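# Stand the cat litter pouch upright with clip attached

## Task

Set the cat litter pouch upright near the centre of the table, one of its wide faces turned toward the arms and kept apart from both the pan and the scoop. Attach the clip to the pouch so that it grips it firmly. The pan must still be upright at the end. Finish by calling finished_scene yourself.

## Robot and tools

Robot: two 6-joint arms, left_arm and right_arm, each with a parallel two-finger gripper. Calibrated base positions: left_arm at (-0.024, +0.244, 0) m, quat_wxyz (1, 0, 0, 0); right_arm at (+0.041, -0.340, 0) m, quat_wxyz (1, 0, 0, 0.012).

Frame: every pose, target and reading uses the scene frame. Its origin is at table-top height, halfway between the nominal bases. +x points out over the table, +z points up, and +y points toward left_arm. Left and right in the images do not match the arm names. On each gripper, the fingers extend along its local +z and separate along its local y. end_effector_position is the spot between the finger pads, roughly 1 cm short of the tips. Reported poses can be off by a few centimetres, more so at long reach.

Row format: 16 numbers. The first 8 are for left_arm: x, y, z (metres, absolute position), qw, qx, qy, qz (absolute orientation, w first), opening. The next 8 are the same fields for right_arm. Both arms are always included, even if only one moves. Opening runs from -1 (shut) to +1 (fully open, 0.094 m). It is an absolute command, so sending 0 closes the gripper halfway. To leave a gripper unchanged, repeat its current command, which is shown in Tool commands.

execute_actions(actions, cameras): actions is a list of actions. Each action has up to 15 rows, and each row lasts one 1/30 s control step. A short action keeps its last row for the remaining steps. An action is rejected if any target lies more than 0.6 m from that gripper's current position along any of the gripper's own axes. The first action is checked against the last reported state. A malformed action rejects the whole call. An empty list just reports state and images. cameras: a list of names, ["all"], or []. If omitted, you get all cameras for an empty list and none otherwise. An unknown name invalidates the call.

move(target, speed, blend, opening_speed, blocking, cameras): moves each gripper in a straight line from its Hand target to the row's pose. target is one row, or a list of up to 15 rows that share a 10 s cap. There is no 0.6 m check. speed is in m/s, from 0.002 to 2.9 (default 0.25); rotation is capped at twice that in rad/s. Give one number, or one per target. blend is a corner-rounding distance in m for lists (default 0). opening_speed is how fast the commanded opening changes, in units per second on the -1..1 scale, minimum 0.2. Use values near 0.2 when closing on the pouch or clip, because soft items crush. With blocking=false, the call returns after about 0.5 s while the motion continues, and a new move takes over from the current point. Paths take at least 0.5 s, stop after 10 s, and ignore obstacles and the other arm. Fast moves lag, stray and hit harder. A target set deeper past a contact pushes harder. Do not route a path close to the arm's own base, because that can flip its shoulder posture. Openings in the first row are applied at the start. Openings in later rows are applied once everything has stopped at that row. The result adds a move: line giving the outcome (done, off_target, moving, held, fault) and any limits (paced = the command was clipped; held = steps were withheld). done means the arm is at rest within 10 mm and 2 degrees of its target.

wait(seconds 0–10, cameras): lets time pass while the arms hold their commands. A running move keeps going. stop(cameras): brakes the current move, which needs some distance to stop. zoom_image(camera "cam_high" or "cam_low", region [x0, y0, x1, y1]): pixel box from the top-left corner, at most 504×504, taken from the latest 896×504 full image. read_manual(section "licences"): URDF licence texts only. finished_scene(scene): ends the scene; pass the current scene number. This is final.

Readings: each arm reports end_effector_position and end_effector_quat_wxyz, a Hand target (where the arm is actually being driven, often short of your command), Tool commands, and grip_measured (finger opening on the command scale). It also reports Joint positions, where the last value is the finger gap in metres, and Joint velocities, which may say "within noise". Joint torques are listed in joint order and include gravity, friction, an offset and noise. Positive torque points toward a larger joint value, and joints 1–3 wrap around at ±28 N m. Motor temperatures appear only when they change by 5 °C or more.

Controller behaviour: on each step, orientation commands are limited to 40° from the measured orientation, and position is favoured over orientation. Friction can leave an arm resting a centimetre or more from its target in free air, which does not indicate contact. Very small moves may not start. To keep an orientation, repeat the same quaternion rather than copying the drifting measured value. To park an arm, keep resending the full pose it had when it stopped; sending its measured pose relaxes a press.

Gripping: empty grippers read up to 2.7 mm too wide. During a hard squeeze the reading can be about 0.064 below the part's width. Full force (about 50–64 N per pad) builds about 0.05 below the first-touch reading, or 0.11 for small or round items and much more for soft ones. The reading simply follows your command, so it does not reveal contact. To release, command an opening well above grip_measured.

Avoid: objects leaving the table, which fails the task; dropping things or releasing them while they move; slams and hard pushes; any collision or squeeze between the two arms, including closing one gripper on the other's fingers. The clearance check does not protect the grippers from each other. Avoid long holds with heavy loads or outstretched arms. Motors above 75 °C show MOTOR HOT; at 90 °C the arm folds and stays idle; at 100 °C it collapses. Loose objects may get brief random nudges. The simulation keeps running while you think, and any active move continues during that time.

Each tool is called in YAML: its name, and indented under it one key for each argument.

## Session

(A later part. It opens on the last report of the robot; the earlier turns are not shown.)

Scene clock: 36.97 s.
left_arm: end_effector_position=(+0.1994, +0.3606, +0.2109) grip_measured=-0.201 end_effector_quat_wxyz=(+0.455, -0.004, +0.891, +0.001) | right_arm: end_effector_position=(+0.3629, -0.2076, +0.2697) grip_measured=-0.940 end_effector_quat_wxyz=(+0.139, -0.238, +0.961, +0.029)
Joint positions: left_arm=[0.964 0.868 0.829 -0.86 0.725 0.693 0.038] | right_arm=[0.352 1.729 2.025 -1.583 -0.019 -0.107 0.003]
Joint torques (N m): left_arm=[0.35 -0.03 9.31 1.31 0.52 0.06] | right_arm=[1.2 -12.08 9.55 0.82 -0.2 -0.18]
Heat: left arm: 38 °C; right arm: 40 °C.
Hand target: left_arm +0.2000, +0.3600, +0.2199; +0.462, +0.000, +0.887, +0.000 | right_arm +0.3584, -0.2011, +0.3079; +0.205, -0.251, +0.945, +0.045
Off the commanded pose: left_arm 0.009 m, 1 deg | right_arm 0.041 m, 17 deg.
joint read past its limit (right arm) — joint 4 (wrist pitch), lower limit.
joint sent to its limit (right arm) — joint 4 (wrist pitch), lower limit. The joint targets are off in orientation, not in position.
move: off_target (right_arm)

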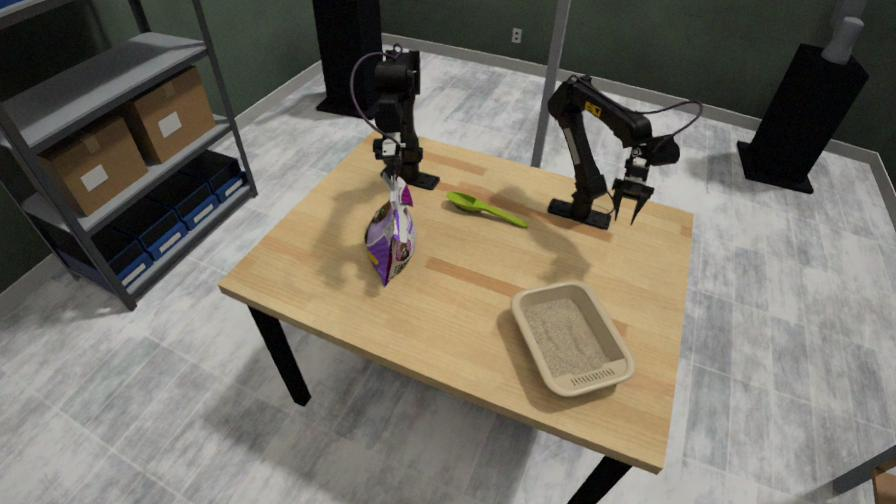

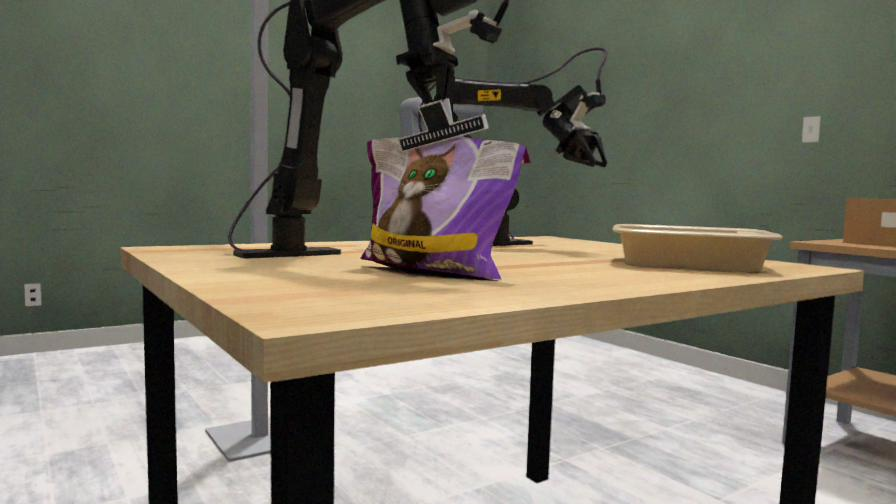

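move:
  target:
    - [0.20,0.36,0.22,0.4617,0,0.887,0,-0.2,0.31,-0.11,0.305,0,-0.5,0.866,0,-1]
    - [0.20,0.36,0.22,0.4617,0,0.887,0,-0.2,0.265,-0.04,0.30,0,-0.7071,0.7071,0,-1]
  cameras: ["all"]
  speed: 0.12
  blend: 0.01

zoom_image:
  camera: "cam_high"
  region: [370, 150, 550, 310]

zoom_image:
  camera: "cam_low"
  region: [360, 100, 600, 300]

Scene clock: 43.50 s.
left_arm: end_effector_position=(+0.1994, +0.3606, +0.2109) grip_measured=-0.201 end_effector_quat_wxyz=(+0.455, -0.004, +0.891, +0.001) | right_arm: end_effector_position=(+0.2644, -0.0538, +0.2744) grip_measured=-0.940 end_effector_quat_wxyz=(-0.151, +0.684, -0.714, -0.016)
Joint positions: left_arm=[0.964 0.868 0.829 -0.861 0.725 0.693 0.038] | right_arm=[0.887 1.782 2.105 -1.589 0.012 -0.619 0.003]
Joint torques (N m): left_arm=[0.5 -0.17 9.18 1.32 0.49 0.08] | right_arm=[1.55 -8.36 10.63 0.95 -0.16 -0.33]
Heat: left arm: 40 °C; right arm: 40 °C.
Hand target: left_arm +0.2000, +0.3600, +0.2199; +0.462, +0.000, +0.887, +0.000 | right_arm +0.2643, -0.0411, +0.2991; -0.200, +0.692, -0.693, -0.028
Off the commanded pose: left_arm 0.009 m, 1 deg | right_arm 0.029 m, 18 deg.
joint read past its limit (right arm) — joint 4 (wrist pitch), lower limit.
joint sent to its limit (right arm) — joint 4 (wrist pitch), lower limit. The joint targets are off in orientation, not in position.
move: off_target (right_arm)

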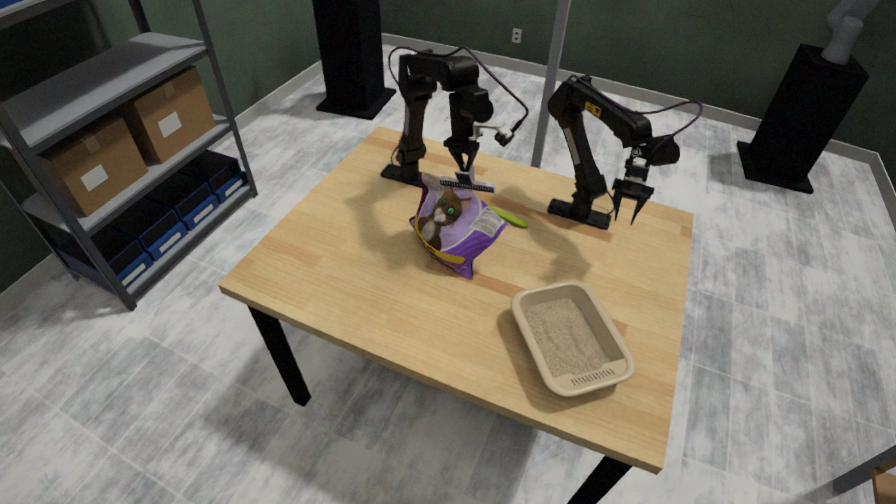

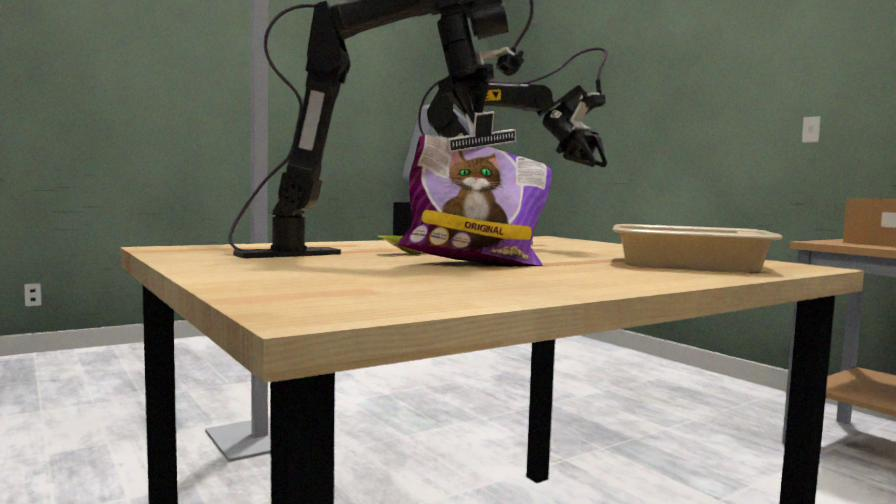

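Scaled by 2.800.

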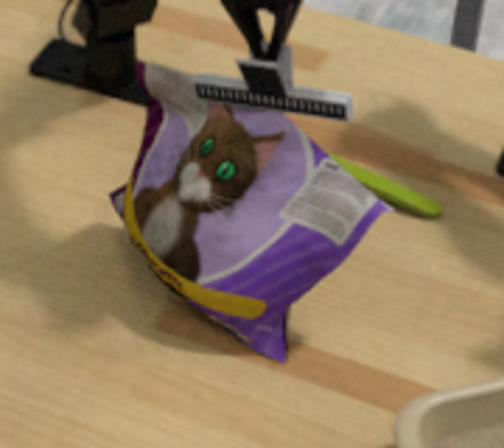

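Scaled by 2.100.

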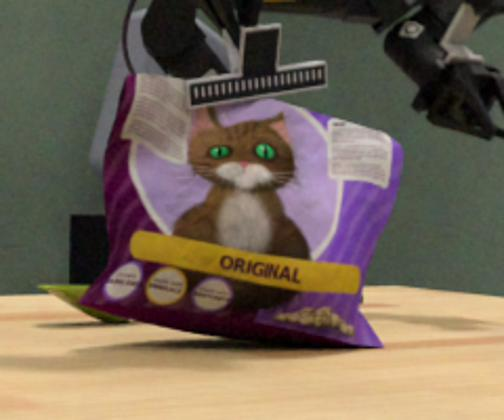

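move:
  target: [0.20,0.36,0.22,0.4617,0,0.887,0,-0.2,0.265,-0.045,0.255,0,-0.5,0.866,0,-1]
  cameras: ["all"]
  speed: 0.05

zoom_image:
  camera: "cam_high"
  region: [370, 150, 550, 310]

zoom_image:
  camera: "cam_low"
  region: [360, 100, 600, 300]

Scene clock: 50.90 s.
left_arm: end_effector_position=(+0.1994, +0.3606, +0.2109) grip_measured=-0.201 end_effector_quat_wxyz=(+0.455, -0.004, +0.891, +0.001) | right_arm: end_effector_position=(+0.2631, -0.0527, +0.2577) grip_measured=-0.940 end_effector_quat_wxyz=(+0.120, -0.502, +0.856, +0.036)
Joint positions: left_arm=[0.964 0.868 0.829 -0.861 0.725 0.693 0.038] | right_arm=[0.897 1.805 2.075 -1.59 0.024 -0.143 0.003]
Joint torques (N m): left_arm=[0.68 -0.08 9.29 1.3 0.52 0] | right_arm=[-0.25 -6.94 4.96 0.88 -0.28 0.09]
Motor temperatures (°C): left_arm=[29 31 41 31 29 30 28] | right_arm=[27 40 37 29 26 27 29]
Heat: left arm: 41 °C; right arm: 40 °C.
Hand target: left_arm +0.2000, +0.3600, +0.2199; +0.462, +0.000, +0.887, +0.000 | right_arm +0.2649, -0.0452, +0.2544; +0.122, -0.497, +0.858, +0.048
Off the commanded pose: left_arm 0.009 m, 1 deg | right_arm 0.008 m, 14 deg.
joint read past its limit (right arm) — joint 4 (wrist pitch), lower limit.
joint sent to its limit (right arm) — joint 4 (wrist pitch), lower limit. The joint targets are off in orientation, not in position.
move: off_target (right_arm)

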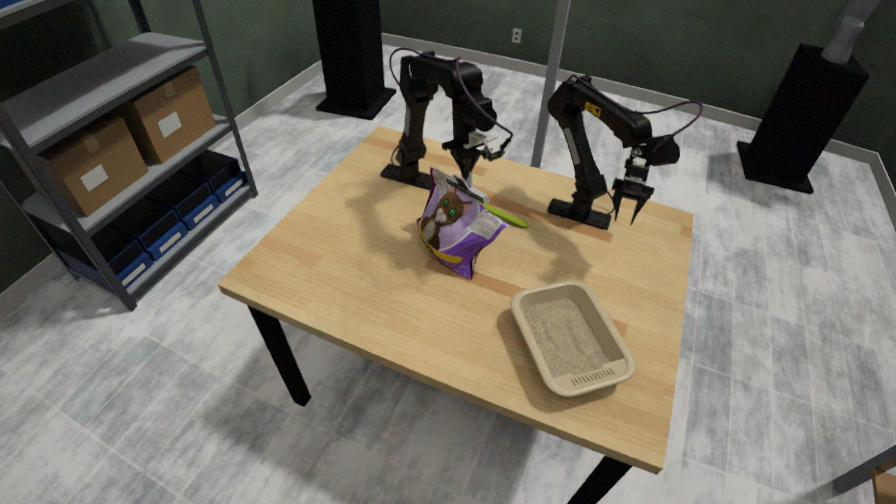

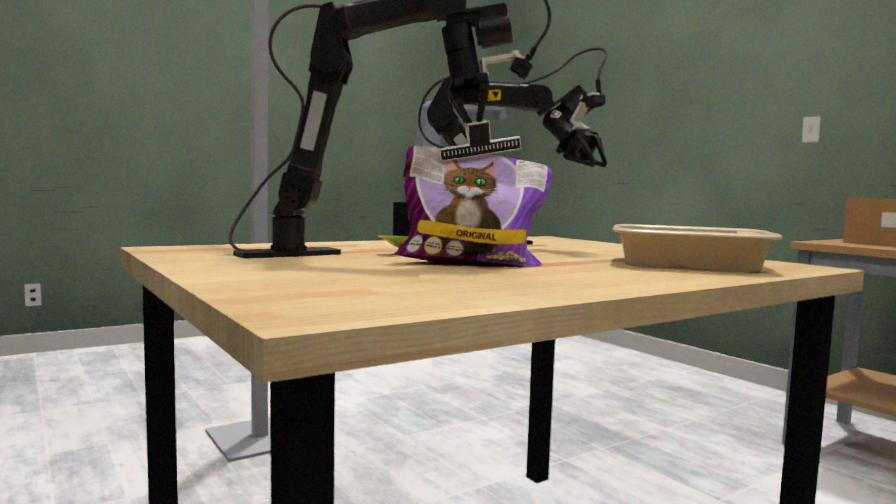

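Scaled by 2.800.

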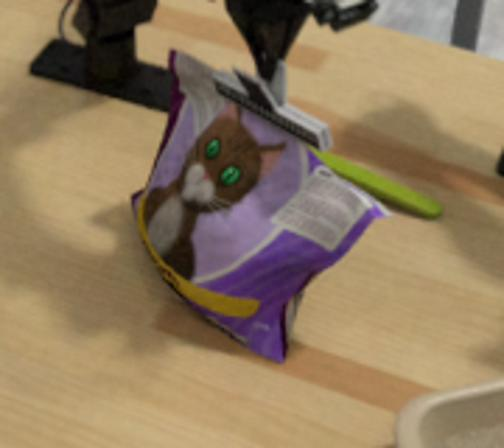

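Scaled by 2.100.

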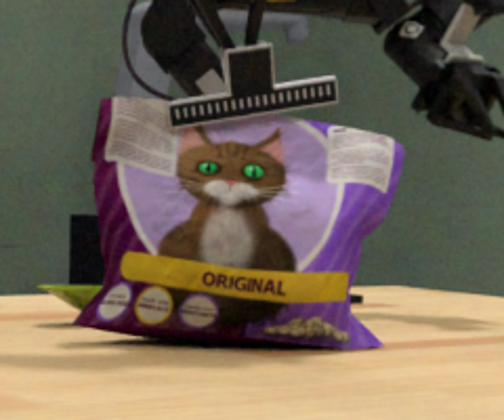

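move:
  target: [0.20,0.36,0.22,0.4617,0,0.887,0,-0.2,0.267,-0.05,0.237,0,-0.5,0.866,0,-1]
  cameras: ["all"]
  speed: 0.04

zoom_image:
  camera: "cam_high"
  region: [370, 150, 550, 310]

zoom_image:
  camera: "cam_low"
  region: [360, 100, 600, 300]

Scene clock: 54.63 s.
left_arm: end_effector_position=(+0.1994, +0.3606, +0.2109) grip_measured=-0.201 end_effector_quat_wxyz=(+0.455, -0.004, +0.891, +0.001) | right_arm: end_effector_position=(+0.2622, -0.0548, +0.2465) grip_measured=-0.940 end_effector_quat_wxyz=(+0.101, -0.500, +0.859, +0.035)
Joint positions: left_arm=[0.964 0.868 0.829 -0.861 0.725 0.693 0.038] | right_arm=[0.89 1.813 2.044 -1.588 0.012 -0.143 0.003]
Joint torques (N m): left_arm=[0.65 -0.17 9.4 1.28 0.51 0.06] | right_arm=[-0.59 -6.24 4.12 0.76 -0.15 -0.01]
Heat: left arm: 41 °C; right arm: 39 °C.
Hand target: left_arm +0.2000, +0.3600, +0.2199; +0.462, +0.000, +0.887, +0.000 | right_arm +0.2668, -0.0502, +0.2366; +0.095, -0.498, +0.861, +0.038
Off the commanded pose: left_arm 0.009 m, 1 deg | right_arm 0.012 m, 12 deg.
joint read past its limit (right arm) — joint 4 (wrist pitch), lower limit.
joint sent to its limit (right arm) — joint 4 (wrist pitch), lower limit. The joint targets are off in orientation, not in position.
move: off_target (right_arm)

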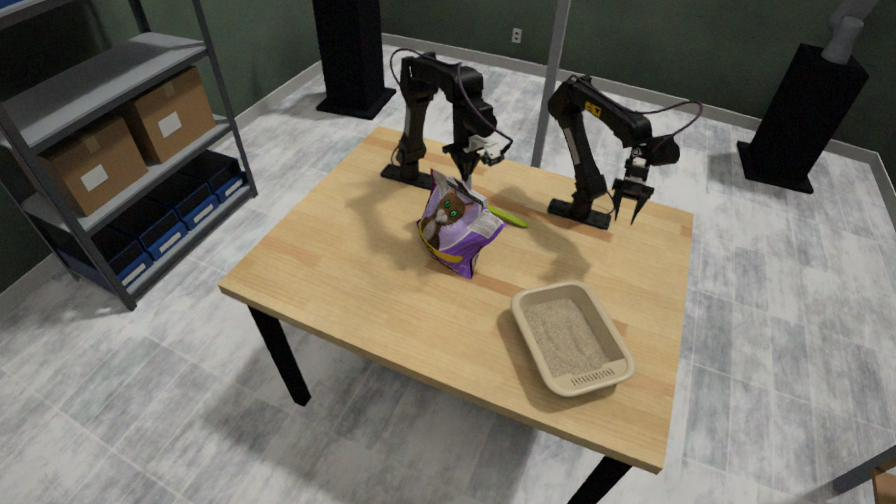

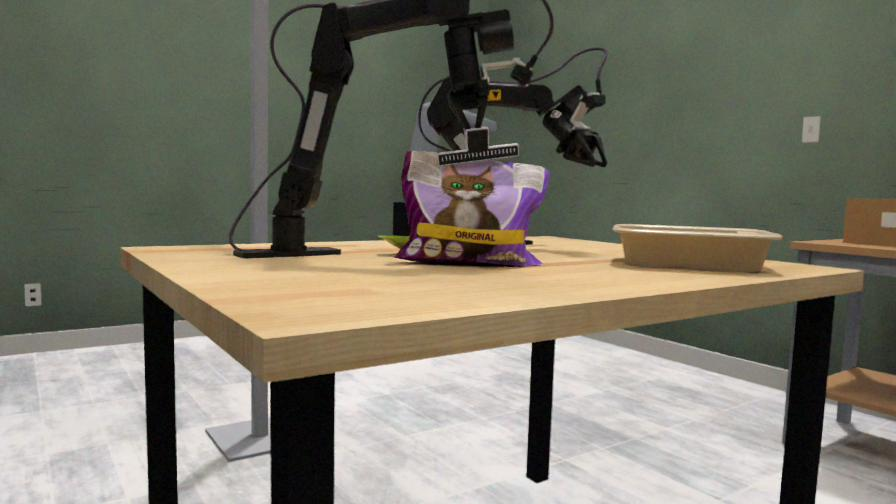

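Scaled by 2.800.

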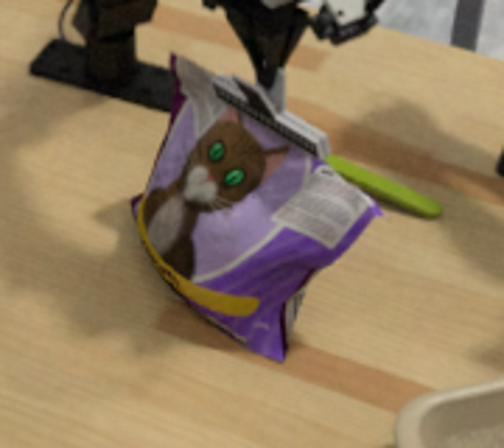

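Scaled by 2.100.

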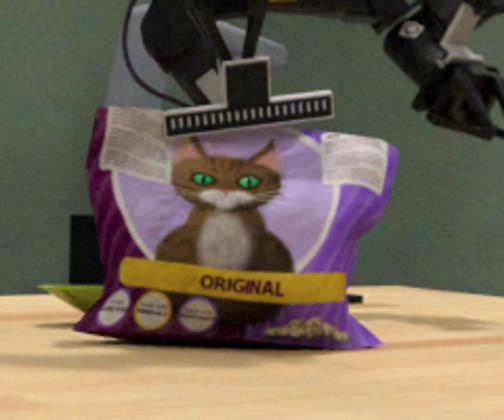

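zoom_image:
  camera: "cam_high"
  region: [425, 165, 515, 235]

zoom_image:
  camera: "cam_low"
  region: [400, 120, 560, 200]

Scaled by 5.600.

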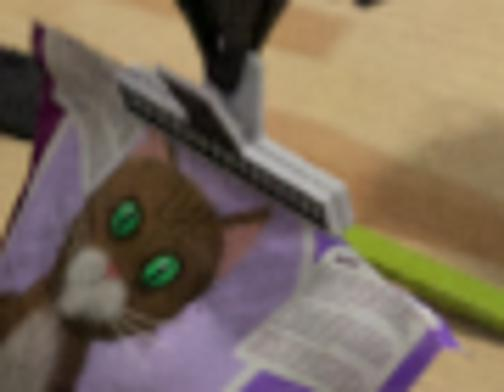

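Scaled by 3.150.

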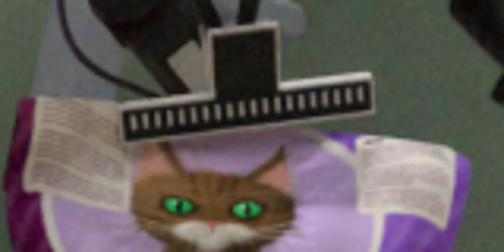

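move:
  target:
    - [0.20,0.36,0.22,0.4617,0,0.887,0,-0.2,0.264,-0.053,0.243,0.101,-0.5,0.859,0.035,-0.75]
    - [0.20,0.36,0.22,0.4617,0,0.887,0,-0.2,0.252,-0.065,0.32,0.101,-0.5,0.859,0.035,-0.75]
  cameras: ["all"]
  speed: 0.06
  opening_speed: 0.25

zoom_image:
  camera: "cam_high"
  region: [390, 150, 530, 290]

zoom_image:
  camera: "cam_low"
  region: [360, 100, 600, 300]

Scene clock: 61.00 s.
left_arm: end_effector_position=(+0.1994, +0.3605, +0.2108) grip_measured=-0.201 end_effector_quat_wxyz=(+0.455, -0.004, +0.891, +0.001) | right_arm: end_effector_position=(+0.2525, -0.0672, +0.3049) grip_measured=-0.752 end_effector_quat_wxyz=(+0.188, -0.493, +0.847, +0.070)
Joint positions: left_arm=[0.964 0.868 0.829 -0.861 0.725 0.693 0.038] | right_arm=[0.89 1.67 2.077 -1.574 0.011 -0.143 0.012]
Joint torques (N m): left_arm=[0.44 -0.21 9.22 1.33 0.51 0.06] | right_arm=[0.51 -7.51 7.2 1.01 0 -0.03]
Heat: left arm: 42 °C; right arm: 39 °C.
Hand target: left_arm +0.2000, +0.3600, +0.2199; +0.462, +0.000, +0.887, +0.000 | right_arm +0.2518, -0.0653, +0.3193; +0.213, -0.491, +0.841, +0.080
Off the commanded pose: left_arm 0.009 m, 1 deg | right_arm 0.015 m, 11 deg.
joint read past its limit (right arm) — joint 4 (wrist pitch), lower limit.
joint sent to its limit (right arm) — joint 4 (wrist pitch), lower limit. The joint targets are off in orientation, not in position.
move: off_target (right_arm)

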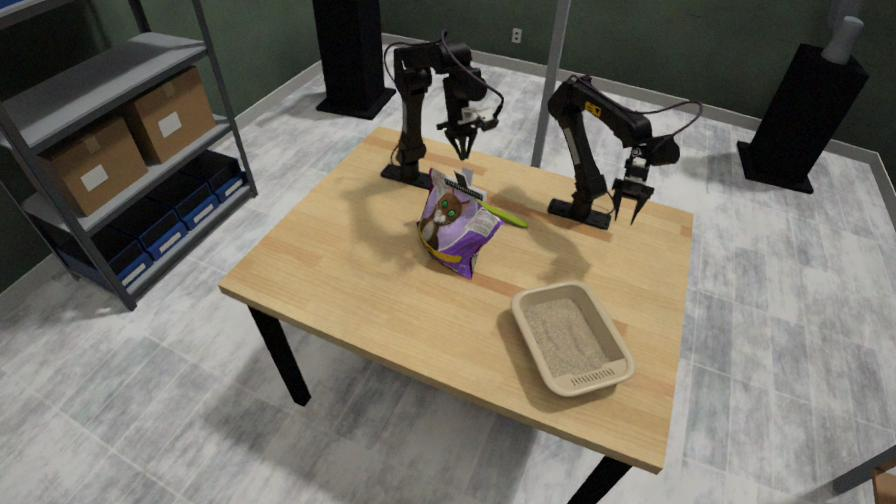

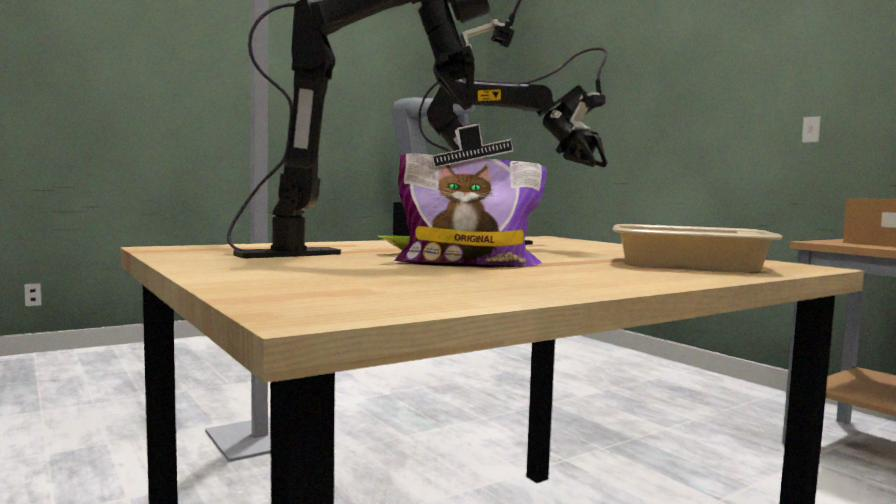

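Scaled by 3.600.

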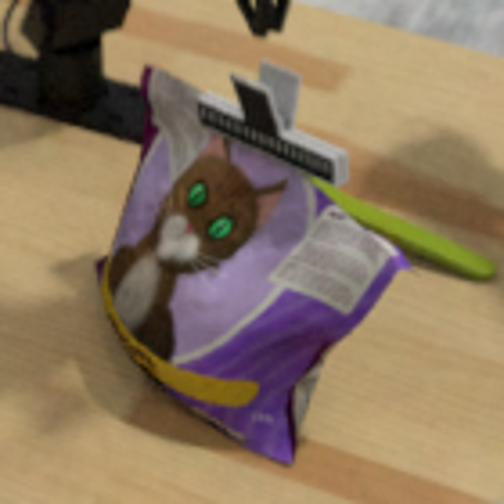

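Scaled by 2.100.

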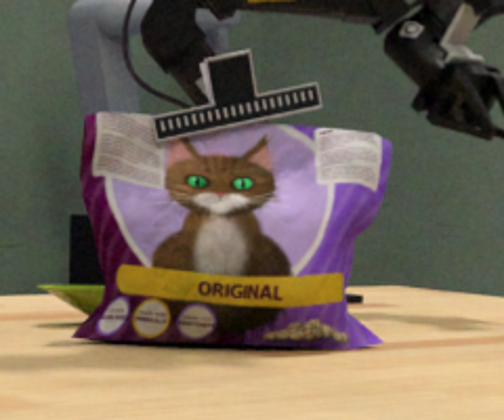

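move:
  target: [0.20,0.36,0.22,0.4617,0,0.887,0,-0.2,0.257,-0.072,0.30,0.1391,-0.5927,0.7865,0.1039,0.17]
  cameras: ["all"]
  speed: 0.1

zoom_image:
  camera: "cam_high"
  region: [420, 130, 510, 220]

zoom_image:
  camera: "cam_low"
  region: [390, 60, 560, 200]

Scene clock: 64.13 s.
left_arm: end_effector_position=(+0.1994, +0.3605, +0.2108) grip_measured=-0.201 end_effector_quat_wxyz=(+0.455, -0.004, +0.891, +0.001) | right_arm: end_effector_position=(+0.2566, -0.0720, +0.3001) grip_measured=+0.168 end_effector_quat_wxyz=(+0.173, -0.587, +0.784, +0.105)
Joint positions: left_arm=[0.964 0.868 0.829 -0.861 0.725 0.693 0.038] | right_arm=[0.79 1.67 2.055 -1.573 -0.146 -0.442 0.055]
Joint torques (N m): left_arm=[0.44 -0.2 9.32 1.32 0.51 0.04] | right_arm=[-0.9 -6.76 4.12 0.92 -0.35 -0.09]
Heat: left arm: 42 °C; right arm: 39 °C.
Hand target: left_arm +0.2000, +0.3600, +0.2199; +0.462, +0.000, +0.887, +0.000 | right_arm +0.2570, -0.0720, +0.2996; +0.175, -0.587, +0.783, +0.111
Off the commanded pose: left_arm 0.009 m, 1 deg | right_arm 0.000 m, 4 deg.
joint read past its limit (right arm) — joint 4 (wrist pitch), lower limit.
joint sent to its limit (right arm) — joint 4 (wrist pitch), lower limit. The joint targets are off in orientation, not in position.
move: off_target (right_arm)

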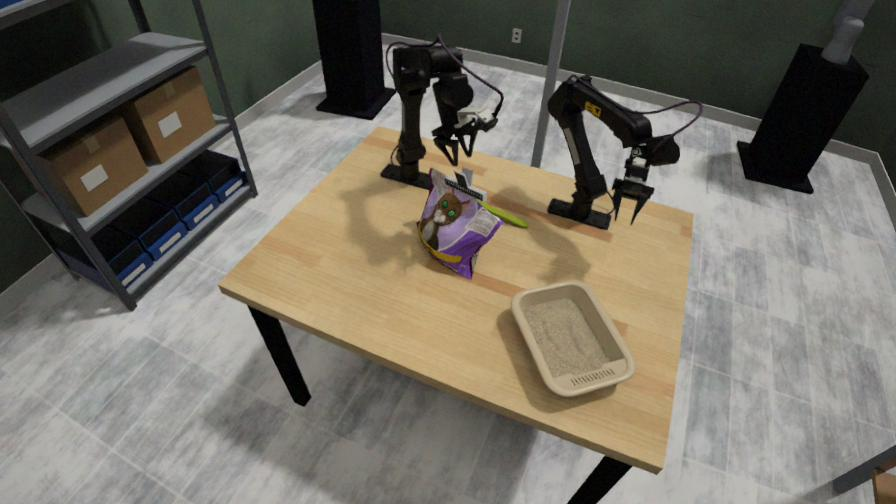

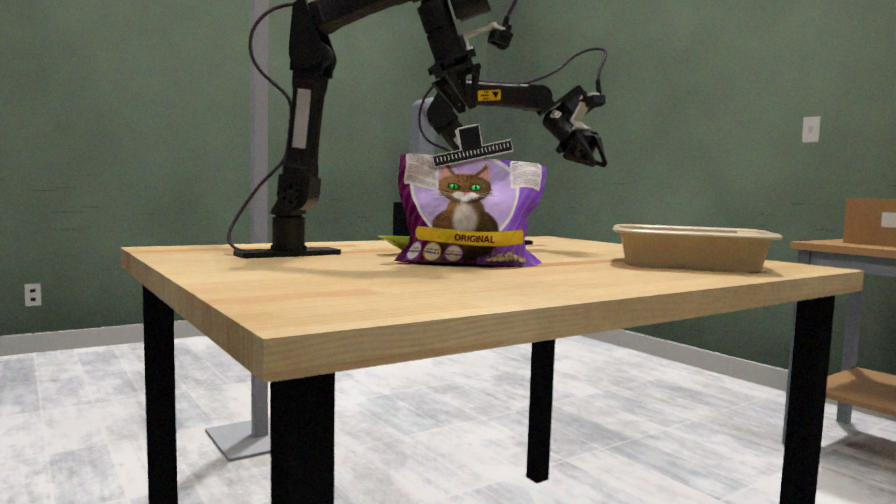

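Scaled by 5.600.

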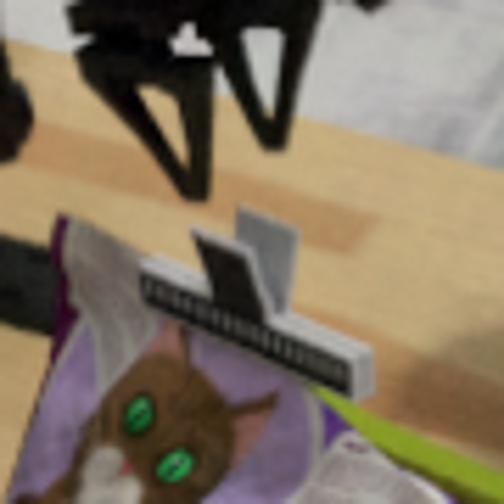

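Scaled by 2.965.

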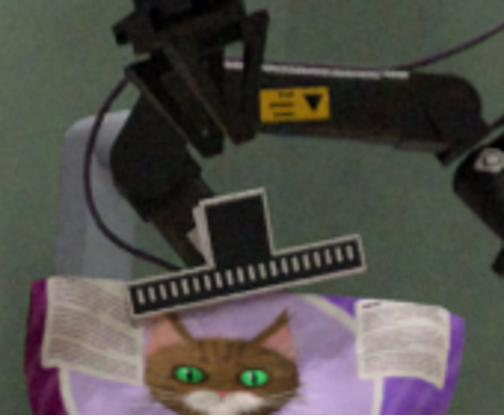

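move:
  target: [0.20,0.36,0.22,0.4617,0,0.887,0,-0.2,0.260,-0.062,0.2455,0.1391,-0.5927,0.7865,0.1039,0.17]
  cameras: ["all"]
  speed: 0.05

zoom_image:
  camera: "cam_high"
  region: [420, 130, 510, 220]

zoom_image:
  camera: "cam_low"
  region: [390, 60, 560, 200]

Scene clock: 66.27 s.
left_arm: end_effector_position=(+0.1994, +0.3605, +0.2108) grip_measured=-0.201 end_effector_quat_wxyz=(+0.455, -0.004, +0.891, +0.001) | right_arm: end_effector_position=(+0.2630, -0.0651, +0.2463) grip_measured=+0.168 end_effector_quat_wxyz=(+0.136, -0.588, +0.791, +0.099)
Joint positions: left_arm=[0.964 0.868 0.829 -0.861 0.725 0.693 0.038] | right_arm=[0.79 1.67 1.838 -1.432 -0.146 -0.443 0.055]
Joint torques (N m): left_arm=[0.46 -0.12 9.42 1.3 0.49 0.07] | right_arm=[0.66 -7.1 4.64 0.85 -0.22 -0.07]
Heat: left arm: 42 °C; right arm: 39 °C.
Hand target: left_arm +0.2000, +0.3600, +0.2199; +0.462, +0.000, +0.887, +0.000 | right_arm +0.2600, -0.0621, +0.2455; +0.139, -0.593, +0.787, +0.104
Off the commanded pose: left_arm 0.009 m, 1 deg | right_arm 0.004 m, 1 deg.
move: done

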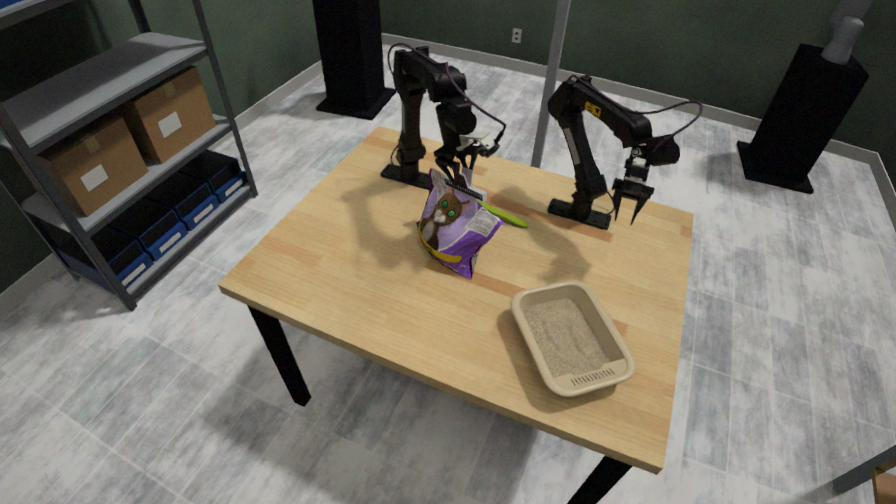

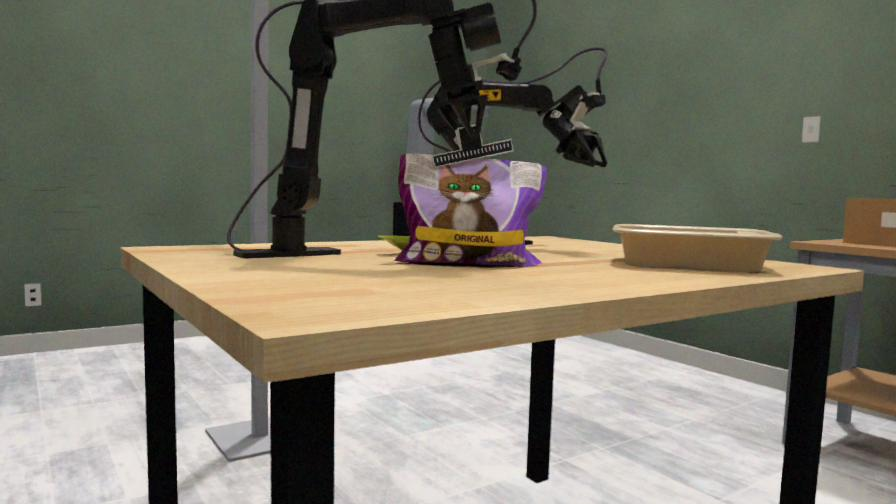

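Scaled by 5.600.

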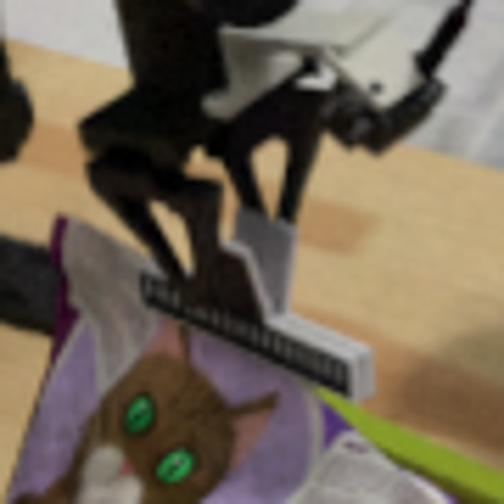

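Scaled by 2.965.

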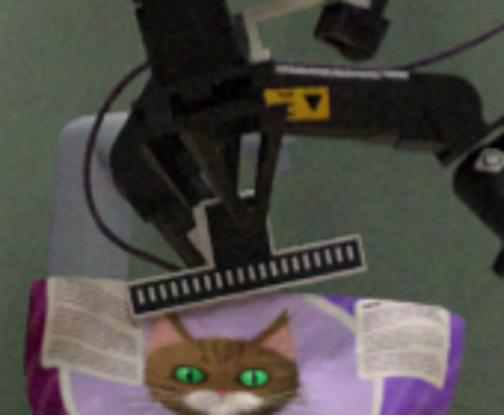

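zoom_image:
  camera: "cam_high"
  region: [440, 150, 490, 200]

zoom_image:
  camera: "cam_low"
  region: [440, 90, 500, 165]

Scaled by 10.080.

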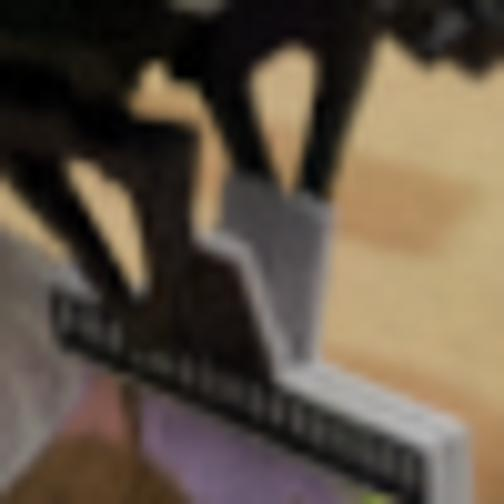

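Scaled by 6.720.

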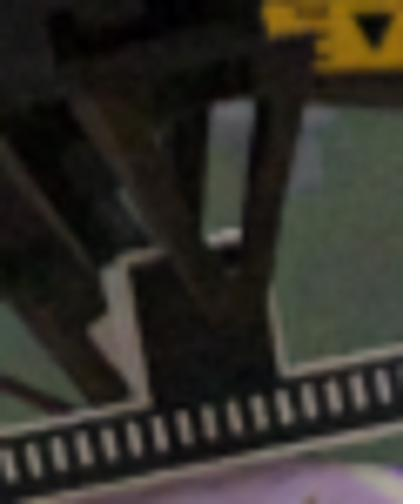

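move:
  target: [0.20,0.36,0.22,0.4617,0,0.887,0,-0.2,0.260,-0.062,0.2455,0.1391,-0.5927,0.7865,0.1039,-0.5]
  cameras: ["all"]
  opening_speed: 0.4

zoom_image:
  camera: "cam_high"
  region: [430, 140, 510, 220]

zoom_image:
  camera: "cam_low"
  region: [390, 90, 560, 200]

Scene clock: 69.17 s.
left_arm: end_effector_position=(+0.1994, +0.3605, +0.2108) grip_measured=-0.201 end_effector_quat_wxyz=(+0.455, -0.004, +0.891, +0.001) | right_arm: end_effector_position=(+0.2631, -0.0649, +0.2464) grip_measured=-0.492 end_effector_quat_wxyz=(+0.137, -0.588, +0.791, +0.099)
Joint positions: left_arm=[0.964 0.868 0.829 -0.861 0.725 0.694 0.038] | right_arm=[0.79 1.67 1.838 -1.431 -0.146 -0.443 0.024]
Joint torques (N m): left_arm=[0.31 -0.17 9.24 1.28 0.53 0.01] | right_arm=[0.66 -7.23 4.53 0.84 -0.22 -0.06]
Heat: left arm: 42 °C; right arm: 39 °C.
Hand target: left_arm +0.2000, +0.3600, +0.2199; +0.462, +0.000, +0.887, +0.000 | right_arm +0.2600, -0.0621, +0.2455; +0.139, -0.593, +0.787, +0.104
Off the commanded pose: left_arm 0.009 m, 1 deg | right_arm 0.004 m, 1 deg.
move: done

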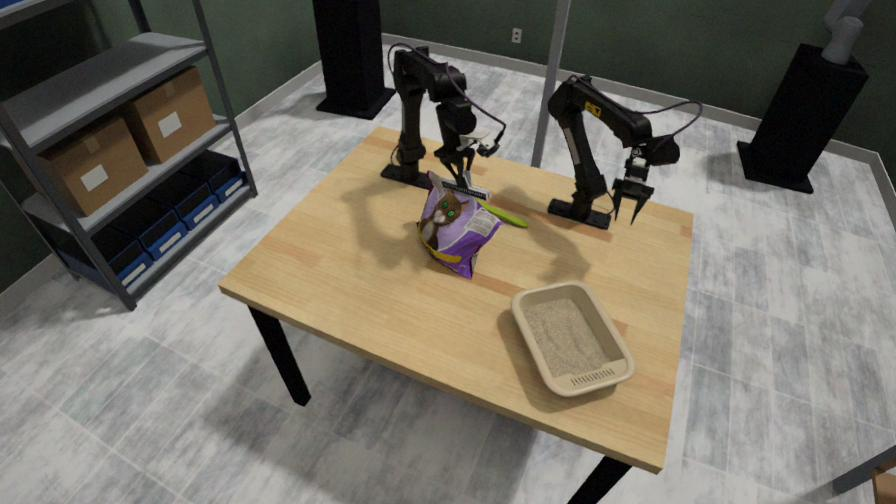

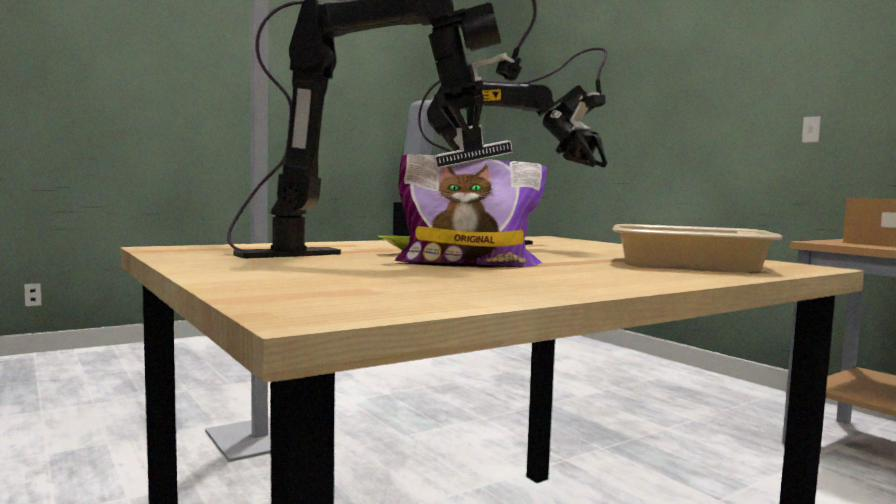

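Scaled by 6.300.

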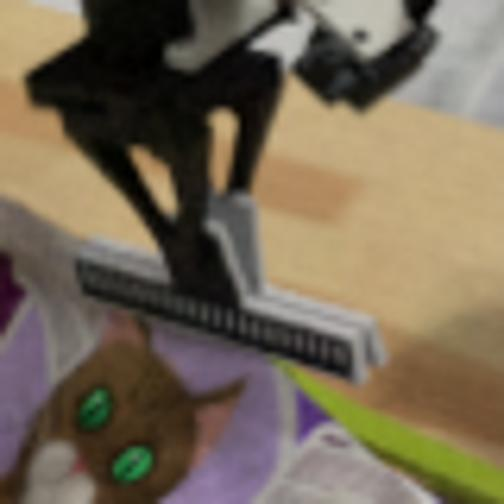

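Scaled by 2.965.

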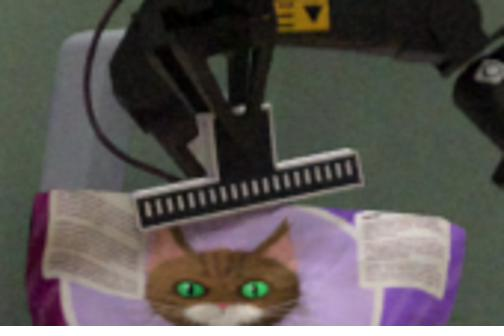

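move:
  target: [0.20,0.36,0.22,0.4617,0,0.887,0,-0.2,0.260,-0.062,0.2455,0.1391,-0.5927,0.7865,0.1039,-0.85]
  cameras: ["all"]
  opening_speed: 0.4

zoom_image:
  camera: "cam_high"
  region: [420, 140, 520, 240]

zoom_image:
  camera: "cam_low"
  region: [390, 90, 560, 200]

Scene clock: 70.43 s.
left_arm: end_effector_position=(+0.1994, +0.3605, +0.2108) grip_measured=-0.201 end_effector_quat_wxyz=(+0.455, -0.004, +0.891, +0.001) | right_arm: end_effector_position=(+0.2631, -0.0649, +0.2464) grip_measured=-0.616 end_effector_quat_wxyz=(+0.137, -0.588, +0.791, +0.099)
Joint positions: left_arm=[0.964 0.868 0.829 -0.861 0.725 0.694 0.038] | right_arm=[0.79 1.67 1.838 -1.431 -0.146 -0.443 0.018]
Joint torques (N m): left_arm=[0.57 -0.2 9.21 1.29 0.53 0.02] | right_arm=[0.61 -7.23 4.57 0.81 -0.2 -0.06]
Heat: left arm: 42 °C; right arm: 39 °C.
Hand target: left_arm +0.2000, +0.3600, +0.2199; +0.462, +0.000, +0.887, +0.000 | right_arm +0.2600, -0.0621, +0.2455; +0.139, -0.593, +0.787, +0.104
Off the commanded pose: left_arm 0.009 m, 1 deg | right_arm 0.004 m, 1 deg.
move: done

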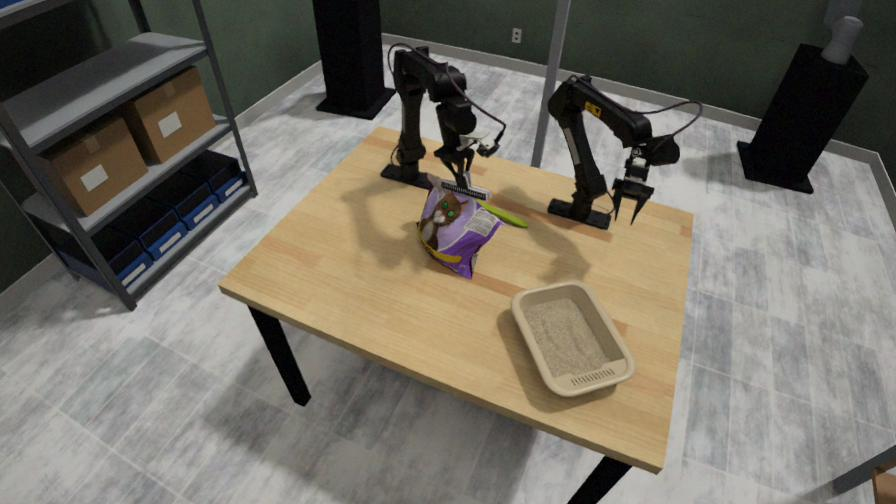

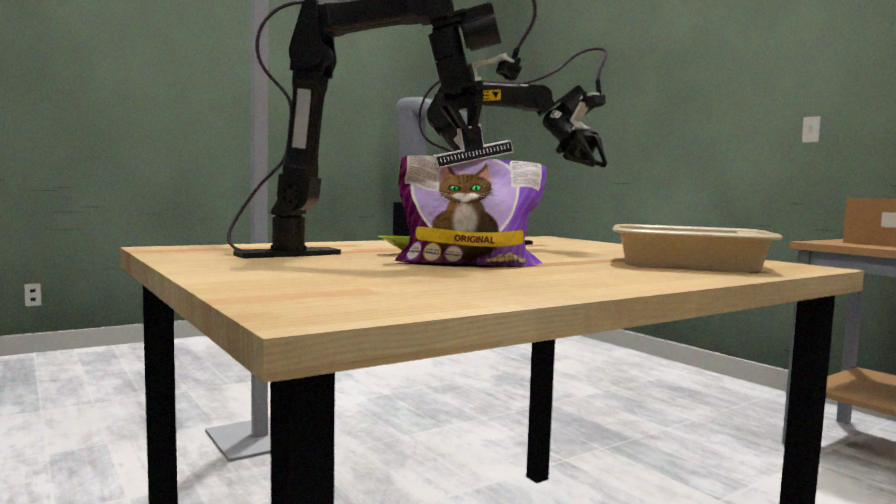

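Scaled by 5.040.

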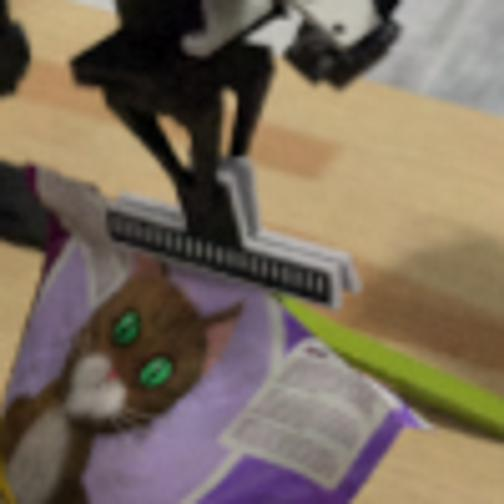

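Scaled by 2.965.

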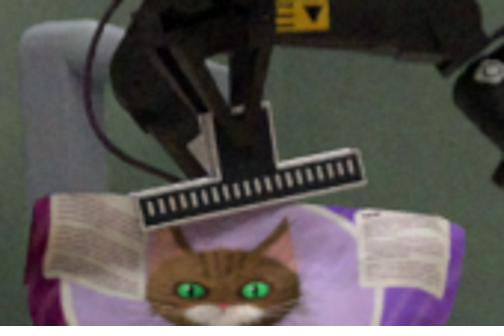

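move:
  target: [0.20,0.36,0.22,0.4617,0,0.887,0,-0.2,0.260,-0.062,0.2455,0.1487,-0.5072,0.8442,0.0895,-0.85]
  cameras: ["all"]
  speed: 0.1

zoom_image:
  camera: "cam_high"
  region: [420, 140, 520, 240]

zoom_image:
  camera: "cam_low"
  region: [390, 90, 560, 200]

Scene clock: 72.67 s.
left_arm: end_effector_position=(+0.1994, +0.3605, +0.2108) grip_measured=-0.201 end_effector_quat_wxyz=(+0.455, -0.004, +0.891, +0.001) | right_arm: end_effector_position=(+0.2616, -0.0623, +0.2396) grip_measured=-0.616 end_effector_quat_wxyz=(+0.132, -0.507, +0.847, +0.088)
Joint positions: left_arm=[0.964 0.868 0.829 -0.861 0.725 0.694 0.038] | right_arm=[0.83 1.667 1.81 -1.406 -0.084 -0.213 0.018]
Joint torques (N m): left_arm=[0.64 -0.13 9.48 1.3 0.49 0.07] | right_arm=[0.84 -8.9 4.77 0.93 0 -0.01]
Heat: left arm: 42 °C; right arm: 39 °C.
Hand target: left_arm +0.2000, +0.3600, +0.2199; +0.462, +0.000, +0.887, +0.000 | right_arm +0.2600, -0.0620, +0.2456; +0.148, -0.507, +0.844, +0.090
Off the commanded pose: left_arm 0.009 m, 1 deg | right_arm 0.006 m, 2 deg.
move: done

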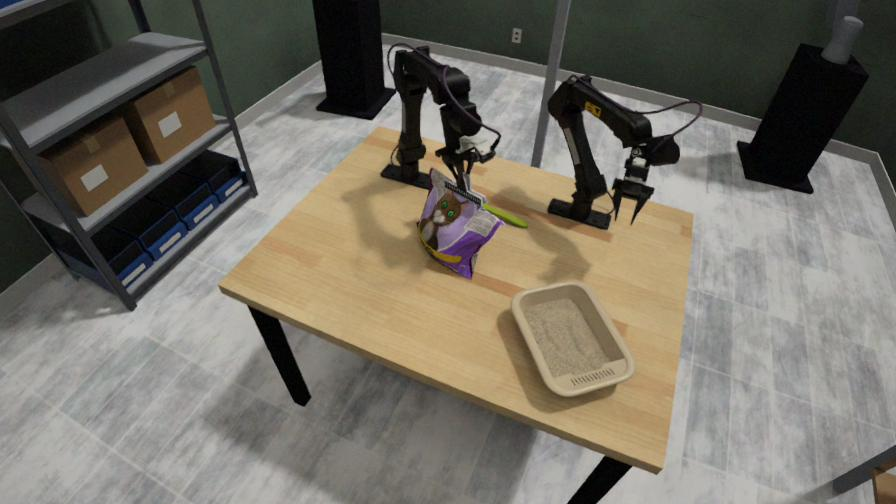

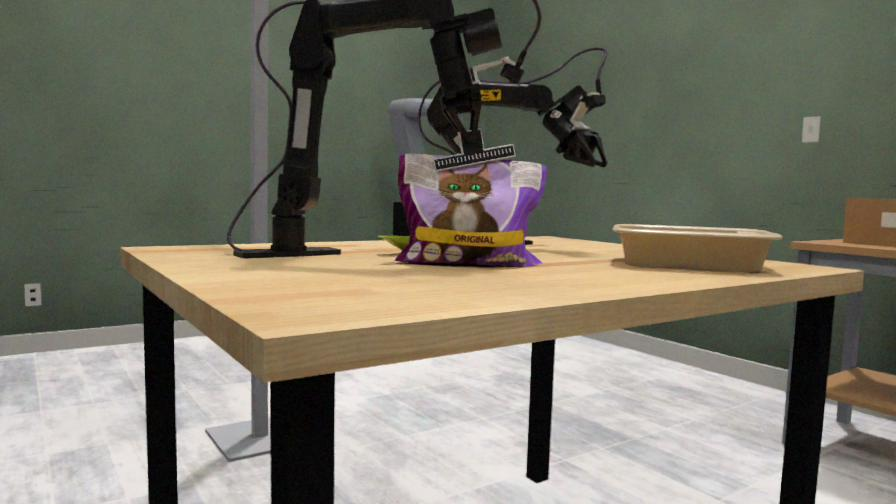

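Scaled by 5.040.

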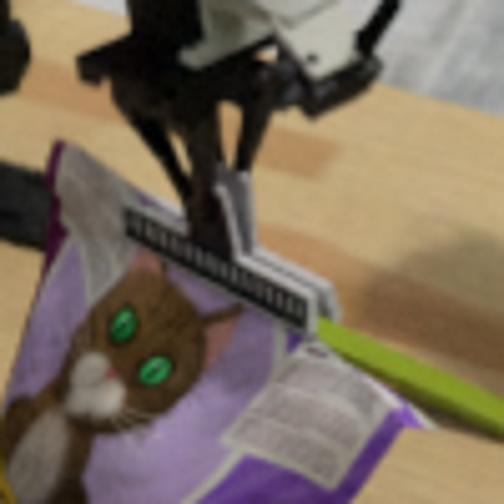

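Scaled by 2.965.

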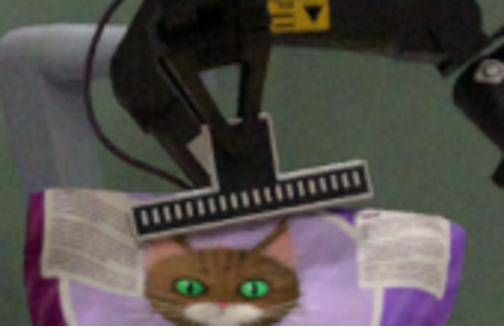

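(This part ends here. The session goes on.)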